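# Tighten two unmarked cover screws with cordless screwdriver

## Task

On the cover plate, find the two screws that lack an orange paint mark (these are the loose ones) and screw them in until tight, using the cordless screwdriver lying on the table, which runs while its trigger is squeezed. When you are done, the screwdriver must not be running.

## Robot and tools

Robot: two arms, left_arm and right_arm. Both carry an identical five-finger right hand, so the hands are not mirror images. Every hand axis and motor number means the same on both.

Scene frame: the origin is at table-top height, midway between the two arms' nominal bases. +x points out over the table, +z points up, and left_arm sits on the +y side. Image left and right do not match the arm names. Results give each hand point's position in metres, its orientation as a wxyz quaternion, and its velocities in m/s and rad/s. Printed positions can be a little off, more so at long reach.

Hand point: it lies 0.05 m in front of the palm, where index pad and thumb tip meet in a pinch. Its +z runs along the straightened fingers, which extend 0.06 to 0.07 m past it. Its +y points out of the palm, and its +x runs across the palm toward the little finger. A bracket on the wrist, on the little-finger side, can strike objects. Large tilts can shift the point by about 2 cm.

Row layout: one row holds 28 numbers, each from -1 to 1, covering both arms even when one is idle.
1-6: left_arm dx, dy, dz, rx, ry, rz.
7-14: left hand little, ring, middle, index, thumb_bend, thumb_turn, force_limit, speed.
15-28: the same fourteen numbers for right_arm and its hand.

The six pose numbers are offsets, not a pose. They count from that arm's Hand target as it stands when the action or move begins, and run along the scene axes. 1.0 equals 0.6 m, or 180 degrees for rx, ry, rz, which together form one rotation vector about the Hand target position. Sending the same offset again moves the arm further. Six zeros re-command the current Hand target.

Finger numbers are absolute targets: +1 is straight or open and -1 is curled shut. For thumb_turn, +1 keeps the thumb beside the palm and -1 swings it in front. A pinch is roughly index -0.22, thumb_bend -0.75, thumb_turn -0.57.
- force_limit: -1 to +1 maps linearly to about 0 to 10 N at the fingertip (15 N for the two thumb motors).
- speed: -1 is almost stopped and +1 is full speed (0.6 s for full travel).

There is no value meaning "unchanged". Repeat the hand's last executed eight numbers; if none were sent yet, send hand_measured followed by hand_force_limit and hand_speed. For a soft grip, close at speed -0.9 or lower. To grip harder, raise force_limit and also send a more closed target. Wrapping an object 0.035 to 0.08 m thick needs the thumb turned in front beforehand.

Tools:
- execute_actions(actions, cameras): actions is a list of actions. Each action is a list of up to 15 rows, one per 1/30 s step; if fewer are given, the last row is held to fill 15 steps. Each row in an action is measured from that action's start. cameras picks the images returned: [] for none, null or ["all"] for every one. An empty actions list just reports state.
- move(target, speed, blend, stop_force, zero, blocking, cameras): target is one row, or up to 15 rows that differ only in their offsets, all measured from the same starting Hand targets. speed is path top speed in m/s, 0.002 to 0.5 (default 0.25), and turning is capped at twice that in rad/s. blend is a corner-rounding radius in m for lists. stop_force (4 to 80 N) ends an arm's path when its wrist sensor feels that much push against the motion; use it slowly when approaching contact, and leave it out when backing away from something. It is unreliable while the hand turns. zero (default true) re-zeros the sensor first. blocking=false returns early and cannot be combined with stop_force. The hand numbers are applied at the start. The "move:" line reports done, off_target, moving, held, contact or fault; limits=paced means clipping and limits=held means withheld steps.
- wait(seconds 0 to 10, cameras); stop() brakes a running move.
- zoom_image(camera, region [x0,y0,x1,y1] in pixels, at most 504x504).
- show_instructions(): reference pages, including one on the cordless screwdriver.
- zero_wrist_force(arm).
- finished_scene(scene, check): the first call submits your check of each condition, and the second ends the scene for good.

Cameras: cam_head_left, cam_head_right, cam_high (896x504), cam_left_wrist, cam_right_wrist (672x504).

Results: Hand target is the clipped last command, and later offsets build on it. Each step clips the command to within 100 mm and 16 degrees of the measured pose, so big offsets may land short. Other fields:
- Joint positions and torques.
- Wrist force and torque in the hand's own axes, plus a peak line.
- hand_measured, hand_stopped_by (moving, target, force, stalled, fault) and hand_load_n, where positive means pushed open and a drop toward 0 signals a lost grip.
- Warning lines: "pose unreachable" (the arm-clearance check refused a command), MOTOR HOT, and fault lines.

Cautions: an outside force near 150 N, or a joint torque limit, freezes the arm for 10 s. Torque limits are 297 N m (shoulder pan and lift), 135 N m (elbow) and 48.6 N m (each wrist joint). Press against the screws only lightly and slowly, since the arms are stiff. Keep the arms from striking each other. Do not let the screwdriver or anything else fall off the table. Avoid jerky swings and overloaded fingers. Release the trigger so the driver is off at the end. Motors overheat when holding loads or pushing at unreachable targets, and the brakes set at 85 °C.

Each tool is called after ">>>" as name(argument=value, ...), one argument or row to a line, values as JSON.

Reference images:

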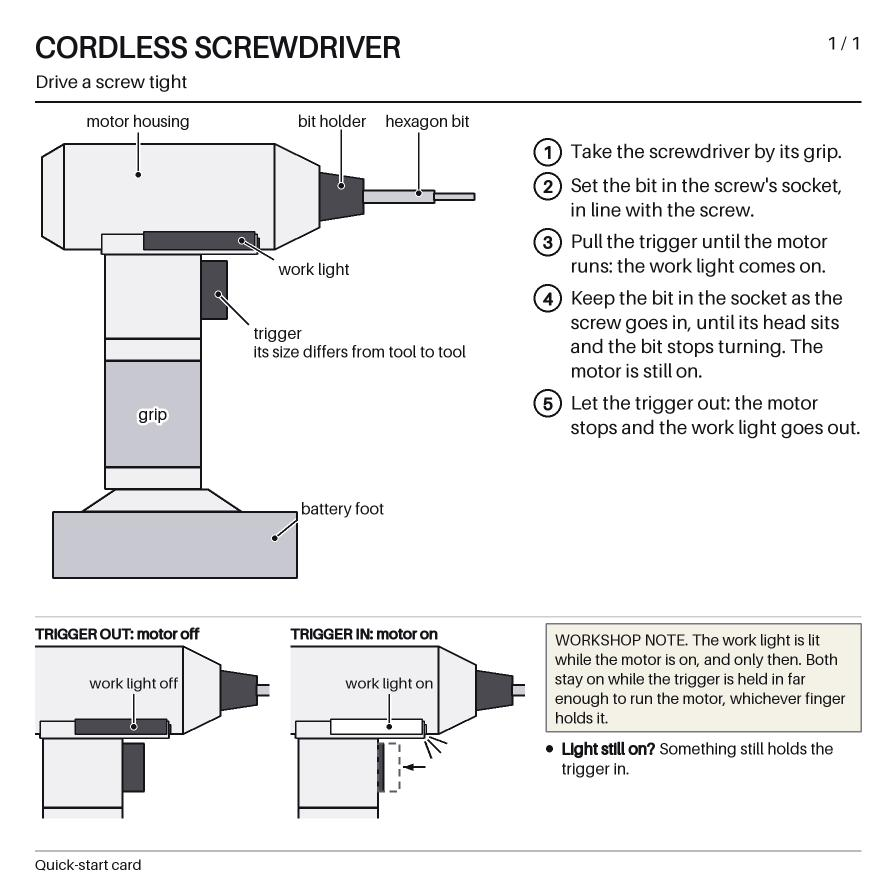

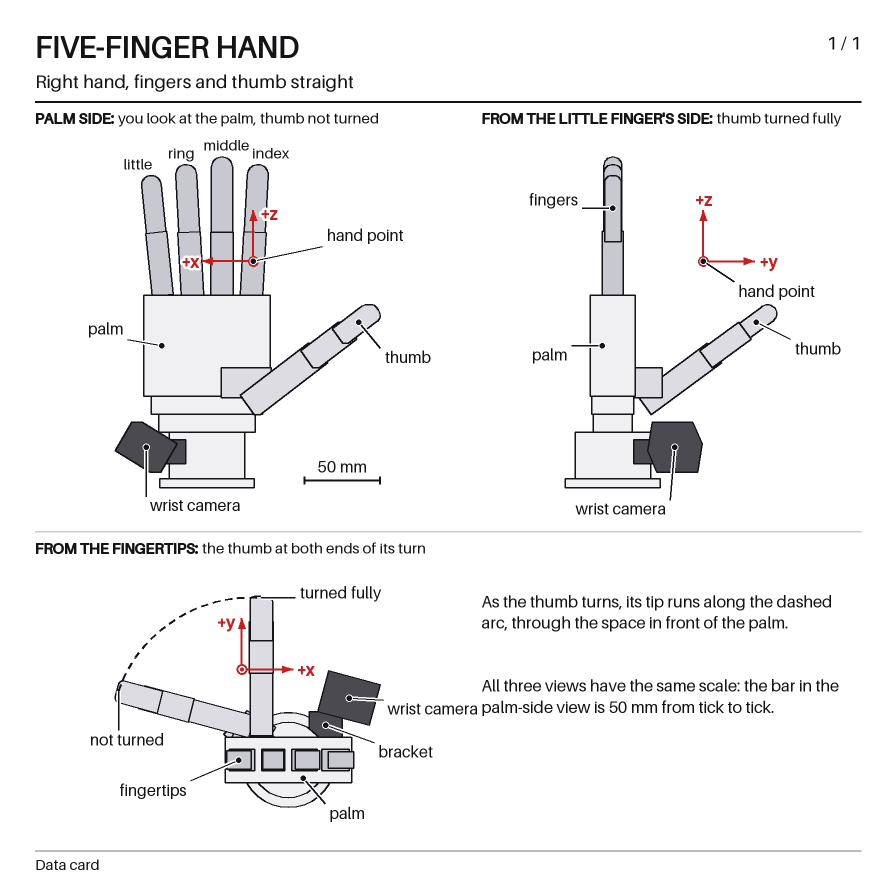

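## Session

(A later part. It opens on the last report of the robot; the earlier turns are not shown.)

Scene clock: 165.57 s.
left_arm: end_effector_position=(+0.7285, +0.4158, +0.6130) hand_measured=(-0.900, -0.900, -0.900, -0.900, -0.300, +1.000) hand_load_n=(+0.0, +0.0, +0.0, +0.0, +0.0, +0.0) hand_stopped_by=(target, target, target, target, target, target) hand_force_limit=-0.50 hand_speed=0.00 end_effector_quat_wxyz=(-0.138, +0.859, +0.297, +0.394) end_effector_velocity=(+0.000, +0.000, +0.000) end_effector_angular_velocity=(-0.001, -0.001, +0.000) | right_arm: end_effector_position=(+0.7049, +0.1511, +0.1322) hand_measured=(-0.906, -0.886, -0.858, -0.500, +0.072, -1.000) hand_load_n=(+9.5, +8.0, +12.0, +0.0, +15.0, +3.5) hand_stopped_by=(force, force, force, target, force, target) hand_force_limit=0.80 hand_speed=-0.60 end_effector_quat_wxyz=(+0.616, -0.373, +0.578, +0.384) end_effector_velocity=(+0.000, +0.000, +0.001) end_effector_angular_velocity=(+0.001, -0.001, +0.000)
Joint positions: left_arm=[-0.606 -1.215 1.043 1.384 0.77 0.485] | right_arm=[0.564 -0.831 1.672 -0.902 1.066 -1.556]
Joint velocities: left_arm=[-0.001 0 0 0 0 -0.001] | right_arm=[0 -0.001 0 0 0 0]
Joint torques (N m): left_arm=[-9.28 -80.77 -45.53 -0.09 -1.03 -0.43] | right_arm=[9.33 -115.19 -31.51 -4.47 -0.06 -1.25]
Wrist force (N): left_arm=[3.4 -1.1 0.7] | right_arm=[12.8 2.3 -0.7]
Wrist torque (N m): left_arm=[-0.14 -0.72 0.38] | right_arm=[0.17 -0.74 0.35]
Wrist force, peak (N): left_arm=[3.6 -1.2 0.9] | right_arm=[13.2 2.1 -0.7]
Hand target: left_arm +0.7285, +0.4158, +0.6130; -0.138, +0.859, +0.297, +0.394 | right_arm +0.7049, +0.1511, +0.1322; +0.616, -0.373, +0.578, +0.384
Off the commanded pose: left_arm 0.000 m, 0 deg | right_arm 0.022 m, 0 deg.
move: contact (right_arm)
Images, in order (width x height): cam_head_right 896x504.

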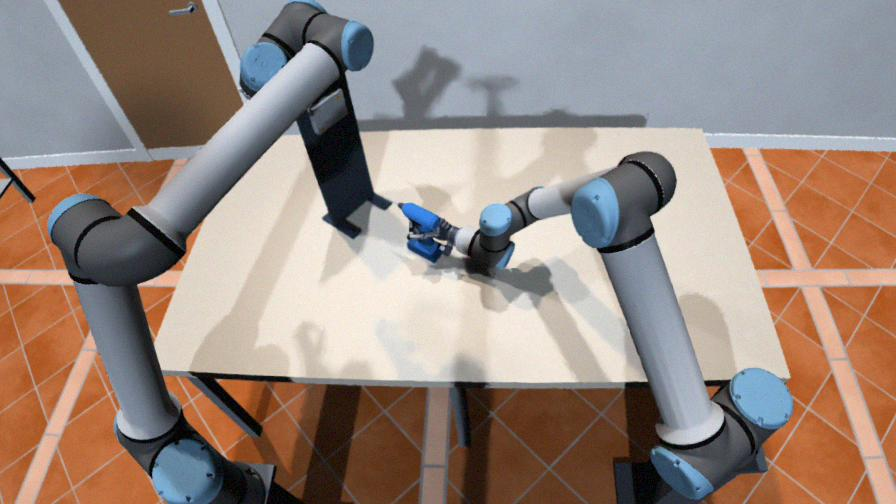

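>>> move(
  target=[0,0,0,0,0,0,-0.9,-0.9,-0.9,-0.9,-0.3,1,-0.5,0,0,0,-0.03,0,0,0,-1,-1,-1,-0.5,-1,-1,0.8,-0.6],
  speed=0.006,
  stop_force=6,
  cameras=["cam_right_wrist","cam_left_wrist"],
)

>>> zoom_image(
  camera="cam_left_wrist",
  region=[340, 340, 500, 504],
)

Scene clock: 166.53 s.
left_arm: end_effector_position=(+0.7285, +0.4158, +0.6130) hand_measured=(-0.900, -0.900, -0.900, -0.900, -0.300, +1.000) hand_load_n=(+0.0, +0.0, +0.0, +0.0, +0.0, +0.0) hand_stopped_by=(target, target, target, target, target, target) hand_force_limit=-0.50 hand_speed=0.00 end_effector_quat_wxyz=(-0.138, +0.859, +0.297, +0.394) end_effector_velocity=(+0.000, +0.000, +0.000) end_effector_angular_velocity=(+0.000, +0.000, +0.000) | right_arm: end_effector_position=(+0.7049, +0.1511, +0.1319) hand_measured=(-0.906, -0.886, -0.858, -0.500, +0.072, -1.000) hand_load_n=(+9.5, +7.5, +12.0, +0.0, +15.0, +4.0) hand_stopped_by=(force, force, force, target, force, target) hand_force_limit=0.80 hand_speed=-0.60 end_effector_quat_wxyz=(+0.616, -0.373, +0.578, +0.384) end_effector_velocity=(+0.000, +0.000, +0.001) end_effector_angular_velocity=(+0.001, -0.001, +0.000)
Joint positions: left_arm=[-0.606 -1.215 1.043 1.384 0.77 0.485] | right_arm=[0.564 -0.831 1.672 -0.902 1.066 -1.556]
Joint velocities: left_arm=[0 0 0 0 0 0] | right_arm=[0 0 0 -0.001 0 0]
Joint torques (N m): left_arm=[-9.41 -80.36 -46.19 0.26 -0.82 -0.19] | right_arm=[7.96 -106.74 -30.98 -0.87 -0.17 -1.24]
Wrist force (N): left_arm=[3.2 -1.3 1.2] | right_arm=[6.7 0.7 0.7]
Wrist torque (N m): left_arm=[-0.20 -0.71 0.36] | right_arm=[-0.01 -0.38 0.25]
Wrist force, peak (N): left_arm=[3.6 -1.1 0.6] | right_arm=[13.1 2.1 -0.6]
Hand target: left_arm +0.7285, +0.4158, +0.6130; -0.138, +0.859, +0.297, +0.394 | right_arm +0.7049, +0.1511, +0.1320; +0.616, -0.373, +0.578, +0.384
Off the commanded pose: left_arm 0.000 m, 0 deg | right_arm 0.018 m, 0 deg.
move: contact (right_arm)
Images, in order (width x height): cam_left_wrist 672x504, cam_right_wrist 672x504.

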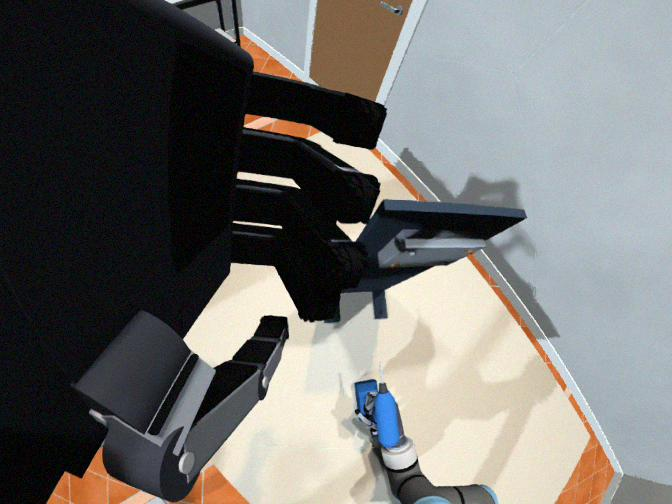

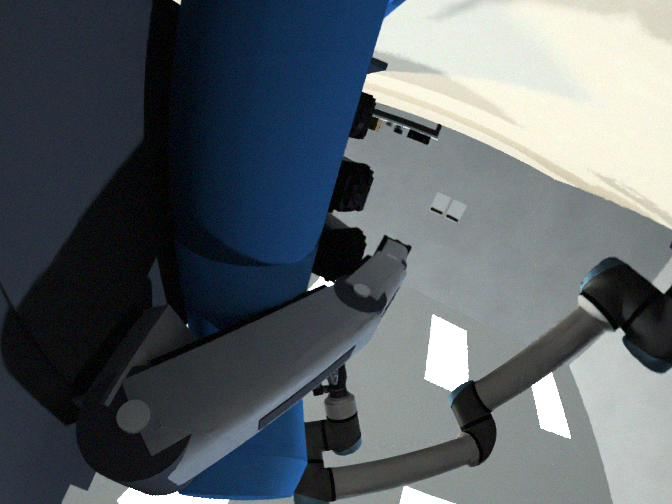

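Scaled by 3.073 from the camera's 672x504 image, which has a finer 960x720 frame.

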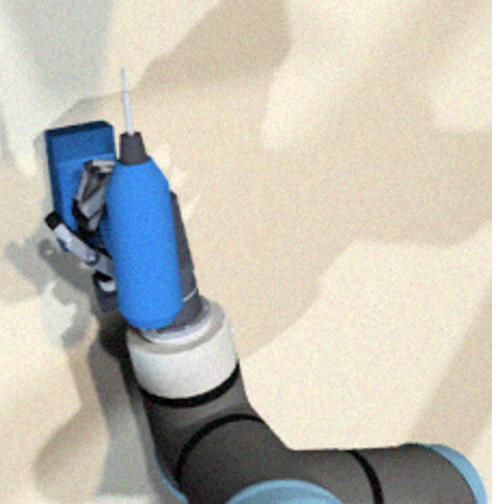

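>>> move(
  target=[0,0,0,0,0,0,-0.9,-0.9,-0.9,-0.9,-0.3,1,-0.5,0,0,0,-0.01,0,0,0,-1,-1,-1,-0.5,-1,-1,0.8,-0.6],
  speed=0.004,
  stop_force=5,
  cameras=["cam_head_right"],
)

>>> zoom_image(
  camera="cam_head_right",
  region=[380, 180, 480, 270],
)

Scene clock: 167.47 s.
left_arm: end_effector_position=(+0.7285, +0.4158, +0.6130) hand_measured=(-0.900, -0.900, -0.900, -0.900, -0.300, +1.000) hand_load_n=(+0.0, +0.0, +0.0, +0.0, +0.0, +0.0) hand_stopped_by=(target, target, target, target, target, target) hand_force_limit=-0.50 hand_speed=0.00 end_effector_quat_wxyz=(-0.138, +0.859, +0.297, +0.394) end_effector_velocity=(+0.000, +0.000, +0.000) end_effector_angular_velocity=(+0.000, +0.000, +0.000) | right_arm: end_effector_position=(+0.7049, +0.1511, +0.1318) hand_measured=(-0.906, -0.886, -0.858, -0.500, +0.072, -1.000) hand_load_n=(+9.0, +7.5, +12.5, +0.0, +15.0, +4.5) hand_stopped_by=(force, force, force, target, force, target) hand_force_limit=0.80 hand_speed=-0.60 end_effector_quat_wxyz=(+0.616, -0.373, +0.578, +0.384) end_effector_velocity=(+0.000, +0.000, +0.000) end_effector_angular_velocity=(-0.001, +0.002, +0.000)
Joint positions: left_arm=[-0.606 -1.215 1.043 1.384 0.77 0.485] | right_arm=[0.564 -0.831 1.672 -0.902 1.066 -1.556]
Joint velocities: left_arm=[-0.001 0 0 0 0 -0.001] | right_arm=[0 0 0 0.002 0 0]
Joint torques (N m): left_arm=[-9.86 -78.37 -45.3 0.11 -0.65 0.17] | right_arm=[7.7 -102.95 -29.54 -0.15 -0.15 -1.02]
Wrist force (N): left_arm=[3.6 -1.2 0.4] | right_arm=[-0.2 1.3 1.0]
Wrist torque (N m): left_arm=[-0.14 -0.76 0.39] | right_arm=[0.03 0.32 0.29]
Wrist force, peak (N): left_arm=[3.6 -1.6 0.9] | right_arm=[7.0 1.5 0.8]
Hand target: left_arm +0.7285, +0.4158, +0.6130; -0.138, +0.859, +0.297, +0.394 | right_arm +0.7049, +0.1511, +0.1318; +0.616, -0.373, +0.578, +0.384
Off the commanded pose: left_arm 0.000 m, 0 deg | right_arm 0.006 m, 0 deg.
move: contact (right_arm)
Images, in order (width x height): cam_head_right 896x504.

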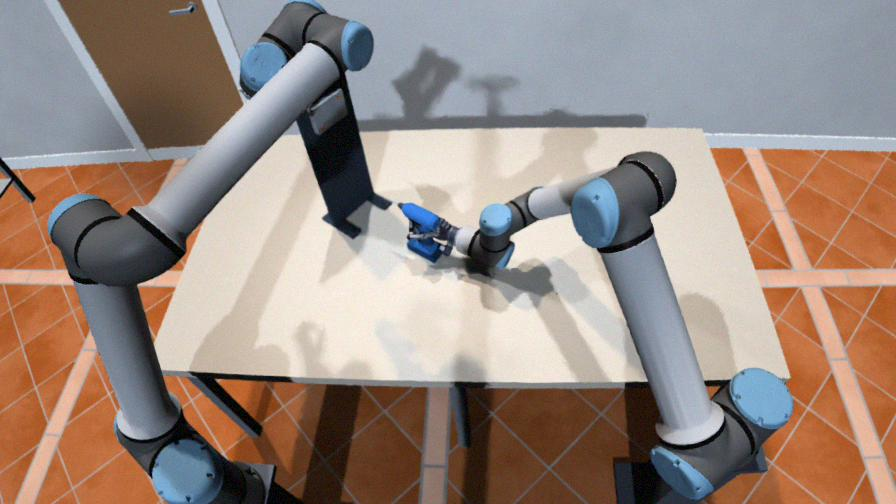

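Scaled by 5.040.

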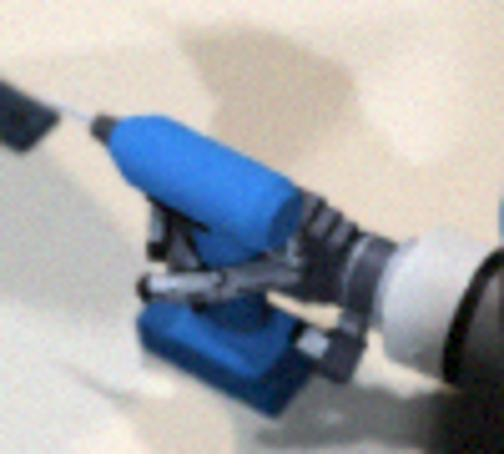

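>>> move(
  target=[0,0,0,0,0,0,-0.9,-0.9,-0.9,-0.9,-0.3,1,-0.5,0,0,0,0,0,0,0,-0.75,-0.75,-0.75,-0.2,0.2,-1,0.8,-0.85],
  cameras=["cam_head_right"],
)

>>> zoom_image(
  camera="cam_head_right",
  region=[380, 180, 480, 270],
)

Scene clock: 169.10 s.
left_arm: end_effector_position=(+0.7285, +0.4158, +0.6130) hand_measured=(-0.900, -0.900, -0.900, -0.900, -0.300, +1.000) hand_load_n=(+0.0, +0.0, +0.5, +0.0, +0.0, +0.0) hand_stopped_by=(target, target, target, target, target, target) hand_force_limit=-0.50 hand_speed=0.00 end_effector_quat_wxyz=(-0.138, +0.859, +0.297, +0.394) end_effector_velocity=(+0.000, +0.000, +0.000) end_effector_angular_velocity=(+0.000, +0.000, +0.000) | right_arm: end_effector_position=(+0.7049, +0.1511, +0.1318) hand_measured=(-0.750, -0.750, -0.750, -0.200, +0.200, -1.000) hand_load_n=(+0.0, +0.0, -0.5, +0.0, +0.0, +0.0) hand_stopped_by=(target, target, target, target, target, target) hand_force_limit=0.80 hand_speed=-0.85 end_effector_quat_wxyz=(+0.616, -0.373, +0.578, +0.384) end_effector_velocity=(+0.000, +0.000, +0.001) end_effector_angular_velocity=(+0.001, -0.001, +0.000)
Joint positions: left_arm=[-0.606 -1.215 1.043 1.384 0.77 0.485] | right_arm=[0.564 -0.831 1.672 -0.902 1.066 -1.556]
Joint velocities: left_arm=[0 0 0 0 0 0] | right_arm=[0 -0.001 0 -0.001 0 0]
Joint torques (N m): left_arm=[-9.01 -82.8 -45.18 0.5 -0.9 1.68] | right_arm=[8.21 -105.19 -29.61 -4.15 -0.2 -1.35]
Wrist force (N): left_arm=[3.2 -1.4 0.7] | right_arm=[9.5 1.5 -0.7]
Wrist torque (N m): left_arm=[-0.18 -0.69 0.35] | right_arm=[0.08 -0.44 0.29]
Wrist force, peak (N): left_arm=[3.7 -1.2 0.8] | right_arm=[10.0 1.6 -0.7]
Hand target: left_arm +0.7285, +0.4158, +0.6130; -0.138, +0.859, +0.297, +0.394 | right_arm +0.7049, +0.1511, +0.1318; +0.616, -0.373, +0.578, +0.384
Off the commanded pose: left_arm 0.000 m, 0 deg | right_arm 0.000 m, 0 deg.
move: done
Images, in order (width x height): cam_head_right 896x504.

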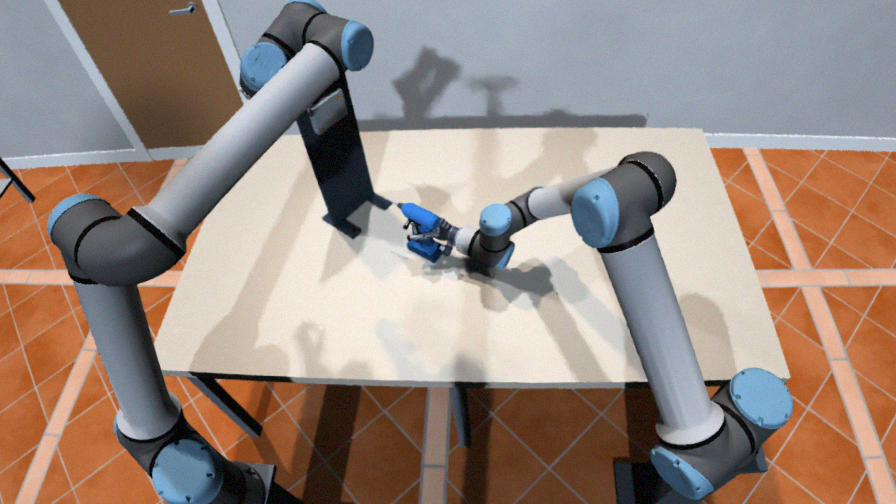

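Scaled by 5.040.

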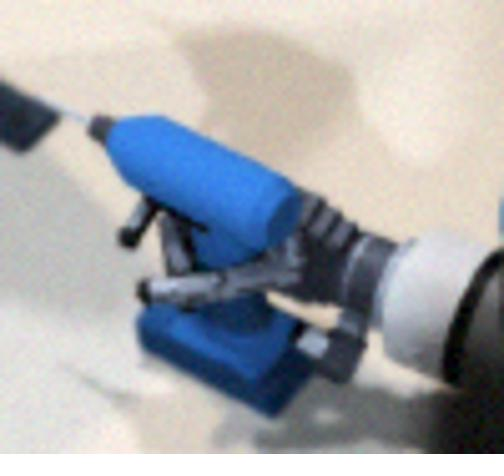

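>>> move(
  target=[0,0,0,0,0,0,-0.9,-0.9,-0.9,-0.9,-0.3,1,-0.5,0,0,0,-0.01,0,0,0,-0.75,-0.75,-0.75,-0.2,0.2,-1,0.8,-0.85],
  speed=0.01,
  stop_force=14,
  cameras=["cam_head_right"],
)

>>> zoom_image(
  camera="cam_head_right",
  region=[380, 180, 480, 270],
)

Scene clock: 170.47 s.
left_arm: end_effector_position=(+0.7285, +0.4158, +0.6130) hand_measured=(-0.900, -0.900, -0.900, -0.900, -0.300, +1.000) hand_load_n=(+0.0, +0.0, +0.0, +0.0, +0.0, +0.0) hand_stopped_by=(target, target, target, target, target, target) hand_force_limit=-0.50 hand_speed=0.00 end_effector_quat_wxyz=(-0.138, +0.859, +0.297, +0.394) end_effector_velocity=(+0.000, +0.000, -0.001) end_effector_angular_velocity=(+0.000, +0.000, +0.001) | right_arm: end_effector_position=(+0.7049, +0.1511, +0.1258) hand_measured=(-0.750, -0.750, -0.750, -0.200, +0.200, -1.000) hand_load_n=(+0.0, +0.0, +0.0, +0.0, +0.0, +0.0) hand_stopped_by=(target, target, target, target, target, target) hand_force_limit=0.80 hand_speed=-0.85 end_effector_quat_wxyz=(+0.616, -0.373, +0.578, +0.384) end_effector_velocity=(+0.000, +0.000, +0.000) end_effector_angular_velocity=(+0.000, +0.000, +0.000)
Joint positions: left_arm=[-0.606 -1.215 1.043 1.384 0.77 0.485] | right_arm=[0.564 -0.823 1.672 -0.91 1.066 -1.556]
Joint velocities: left_arm=[0 0.001 0 0 0 -0.001] | right_arm=[0 0 0 0 0 0]
Joint torques (N m): left_arm=[-7.69 -79.64 -43.12 0.56 -0.56 2.36] | right_arm=[10.21 -105 -24.68 0.12 0.26 -1.19]
Wrist force (N): left_arm=[3.3 -1.2 0.5] | right_arm=[1.8 0.4 0.2]
Wrist torque (N m): left_arm=[-0.15 -0.71 0.37] | right_arm=[0.05 -0.24 0.02]
Wrist force, peak (N): left_arm=[3.8 -1.2 0.7] | right_arm=[9.5 1.6 -0.6]
Hand target: left_arm +0.7285, +0.4158, +0.6130; -0.138, +0.859, +0.297, +0.394 | right_arm +0.7049, +0.1511, +0.1258; +0.616, -0.373, +0.578, +0.384
Off the commanded pose: left_arm 0.000 m, 0 deg | right_arm 0.000 m, 0 deg.
move: done
Images, in order (width x height): cam_head_right 896x504.

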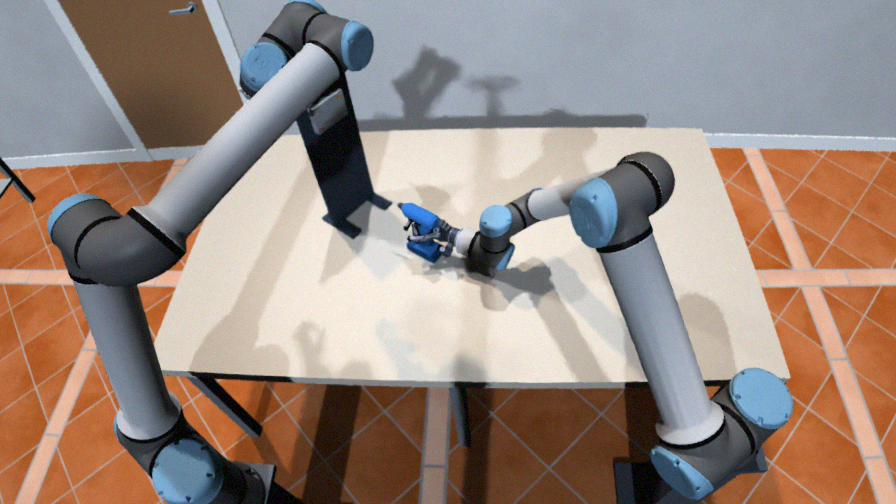

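Scaled by 5.040.

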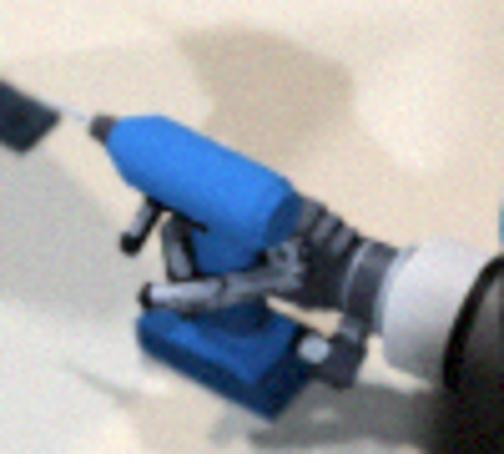

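>>> move(
  target=[0,0,0,0,0,0,-0.9,-0.9,-0.9,-0.9,-0.3,1,-0.5,0,0,0,-0.002,0,0,0,1,1,1,1,1,-1,0.8,-0.3],
  speed=0.01,
  cameras=["cam_head_right"],
)

>>> zoom_image(
  camera="cam_head_right",
  region=[380, 180, 480, 270],
)

Scene clock: 172.37 s.
left_arm: end_effector_position=(+0.7285, +0.4158, +0.6130) hand_measured=(-0.900, -0.900, -0.900, -0.900, -0.300, +1.000) hand_load_n=(+0.0, +0.5, +0.0, +0.0, +0.0, +0.0) hand_stopped_by=(target, target, target, target, target, target) hand_force_limit=-0.50 hand_speed=0.00 end_effector_quat_wxyz=(-0.138, +0.859, +0.297, +0.394) end_effector_velocity=(+0.000, -0.001, +0.000) end_effector_angular_velocity=(+0.000, +0.000, -0.001) | right_arm: end_effector_position=(+0.7049, +0.1511, +0.1246) hand_measured=(+1.000, +1.000, +1.000, +1.000, +1.000, -1.000) hand_load_n=(+0.0, +0.0, +0.0, +0.0, +0.0, +0.0) hand_stopped_by=(target, target, target, target, target, target) hand_force_limit=0.80 hand_speed=-0.30 end_effector_quat_wxyz=(+0.616, -0.373, +0.578, +0.384) end_effector_velocity=(+0.000, +0.000, +0.002) end_effector_angular_velocity=(+0.001, -0.002, +0.000)
Joint positions: left_arm=[-0.606 -1.215 1.043 1.384 0.77 0.485] | right_arm=[0.564 -0.822 1.672 -0.912 1.066 -1.556]
Joint velocities: left_arm=[-0.001 0 0 -0.001 0 0.001] | right_arm=[0 -0.002 0 0 0 0]
Joint torques (N m): left_arm=[-9.27 -77.06 -43.78 1.65 -0.75 2.93] | right_arm=[14.07 -93.43 -25.65 -0.09 1.22 -0.59]
Wrist force (N): left_arm=[3.4 -1.1 0.7] | right_arm=[2.1 0.2 -0.2]
Wrist torque (N m): left_arm=[-0.14 -0.73 0.38] | right_arm=[0.03 -0.24 0.02]
Wrist force, peak (N): left_arm=[3.4 -1.5 1.0] | right_arm=[2.7 -0.2 0.7]
Hand target: left_arm +0.7285, +0.4158, +0.6130; -0.138, +0.859, +0.297, +0.394 | right_arm +0.7049, +0.1511, +0.1246; +0.616, -0.373, +0.578, +0.384
Off the commanded pose: left_arm 0.000 m, 0 deg | right_arm 0.000 m, 0 deg.
move: done
Images, in order (width x height): cam_head_right 896x504.

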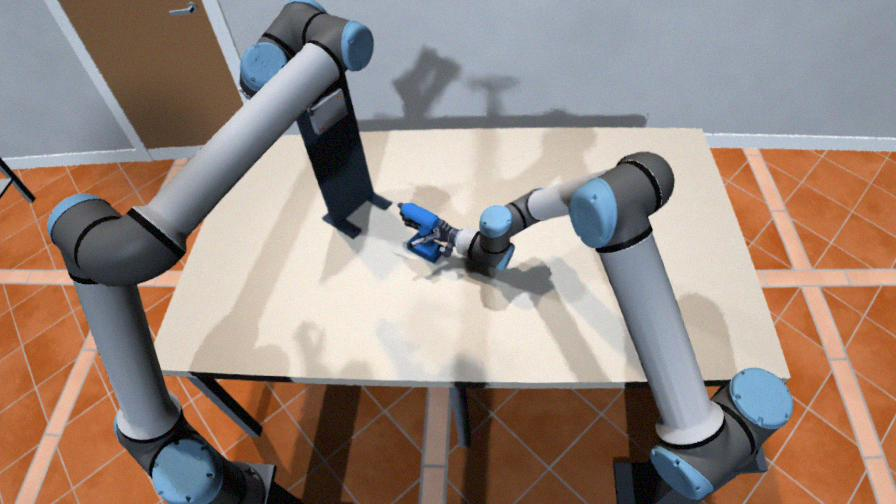

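Scaled by 5.040.

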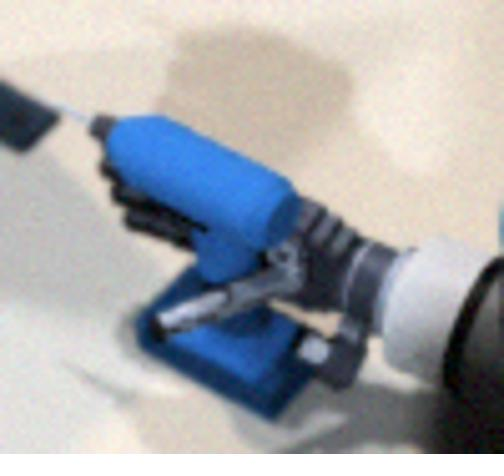

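>>> move(
  target=[0,0,0,0,0,0,-0.9,-0.9,-0.9,-0.9,-0.3,1,-0.5,0,-0.128,-0.271,0,0,0,0,1,1,1,1,1,-1,0.8,-0.3],
  speed=0.05,
  stop_force=4,
  cameras=["cam_head_right","cam_head_left"],
)

>>> zoom_image(
  camera="cam_head_right",
  region=[380, 180, 480, 270],
)

Scene clock: 177.20 s.
left_arm: end_effector_position=(+0.7285, +0.4158, +0.6130) hand_measured=(-0.900, -0.900, -0.900, -0.900, -0.300, +1.000) hand_load_n=(+0.0, +0.0, +0.0, +0.0, +0.0, +0.0) hand_stopped_by=(target, target, target, target, target, target) hand_force_limit=-0.50 hand_speed=0.00 end_effector_quat_wxyz=(-0.138, +0.859, +0.297, +0.394) end_effector_velocity=(+0.000, +0.000, +0.000) end_effector_angular_velocity=(-0.001, -0.001, +0.000) | right_arm: end_effector_position=(+0.6280, -0.0115, +0.1246) hand_measured=(+1.000, +1.000, +1.000, +1.000, +1.000, -1.000) hand_load_n=(+0.0, +0.0, +0.0, +0.0, +0.0, -0.5) hand_stopped_by=(target, target, target, target, target, target) hand_force_limit=0.80 hand_speed=-0.30 end_effector_quat_wxyz=(+0.616, -0.372, +0.578, +0.384) end_effector_velocity=(+0.000, +0.000, +0.000) end_effector_angular_velocity=(-0.001, +0.001, +0.000)
Joint positions: left_arm=[-0.606 -1.215 1.043 1.384 0.77 0.485] | right_arm=[0.427 -0.996 2.044 -1.115 0.93 -1.546]
Joint velocities: left_arm=[0 0 0 -0.001 0 -0.001] | right_arm=[0 -0.001 0 0.002 0 0]
Joint torques (N m): left_arm=[-1.18 -79.17 -40.97 2.35 -1.01 2.58] | right_arm=[14.39 -65.62 -27.5 -0.35 2.41 -0.68]
Wrist force (N): left_arm=[3.3 -1.2 0.8] | right_arm=[3.0 2.0 -0.2]
Wrist torque (N m): left_arm=[-0.16 -0.71 0.37] | right_arm=[0.09 -0.29 0.06]
Wrist force, peak (N): left_arm=[3.5 -1.5 1.2] | right_arm=[3.7 2.1 -0.3]
Hand target: left_arm +0.7285, +0.4158, +0.6130; -0.138, +0.859, +0.297, +0.394 | right_arm +0.6280, -0.0115, +0.1246; +0.616, -0.372, +0.578, +0.384
Off the commanded pose: left_arm 0.000 m, 0 deg | right_arm 0.000 m, 0 deg.
move: done
Images, in order (width x height): cam_head_left 896x504, cam_head_right 896x504.

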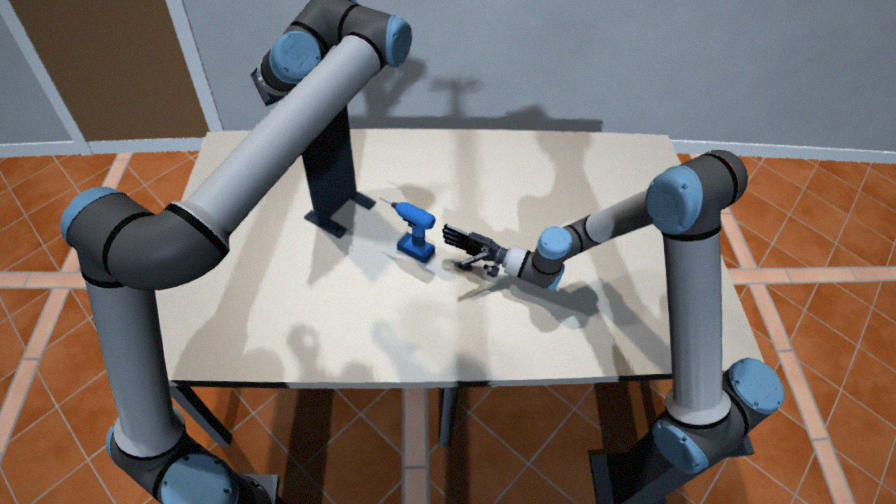

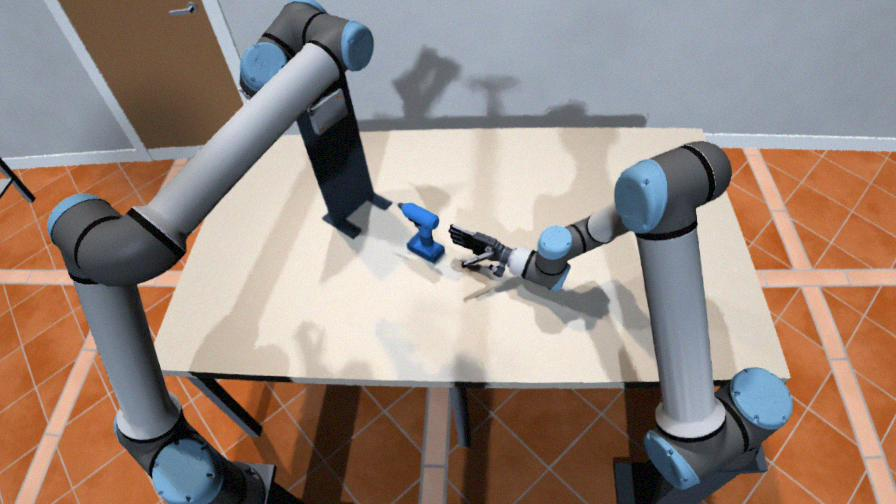

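Scaled by 5.040.

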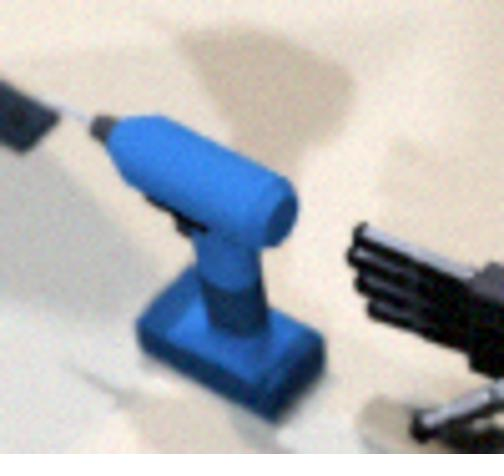

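>>> finished_scene(
  scene=2,
  check="Both unmarked screws (UL, LR) were driven until the bit stopped advancing with the motor still on. For LR the motor stalled with a steady reaction torque of about 0.8 Nm. Final tip depths along the plate normal agree: .6997 for UL and .6994 for LR. In zooms both heads show the same protrusion as the orange-marked tight screws. The screwdriver stands on its foot on the table, its trigger is free, its light strip is dark, and the hand is clear of it. The pictures cannot show the final tightening torque. UL tightness relies on no further advance under a 33 N press with the motor on.",
)

This call ended nothing. Check each condition that your pictures could not show: look closer or test it, and mend what is not met. Then call finished_scene again.

>>> finished_scene(
  scene=2,
  check="I compared the final zooms again. Both unmarked heads protrude as much as the orange-marked seated ones. The final drive depths match within 0.3 mm, and the motor stalled on LR. The screwdriver stands on the table with its light strip dark and the hand clear of it. Final torque cannot be seen in the pictures. It is supported by the stall at LR and by UL not advancing under a 33 N press with the motor on.",
)

The scene is finished: the task was done.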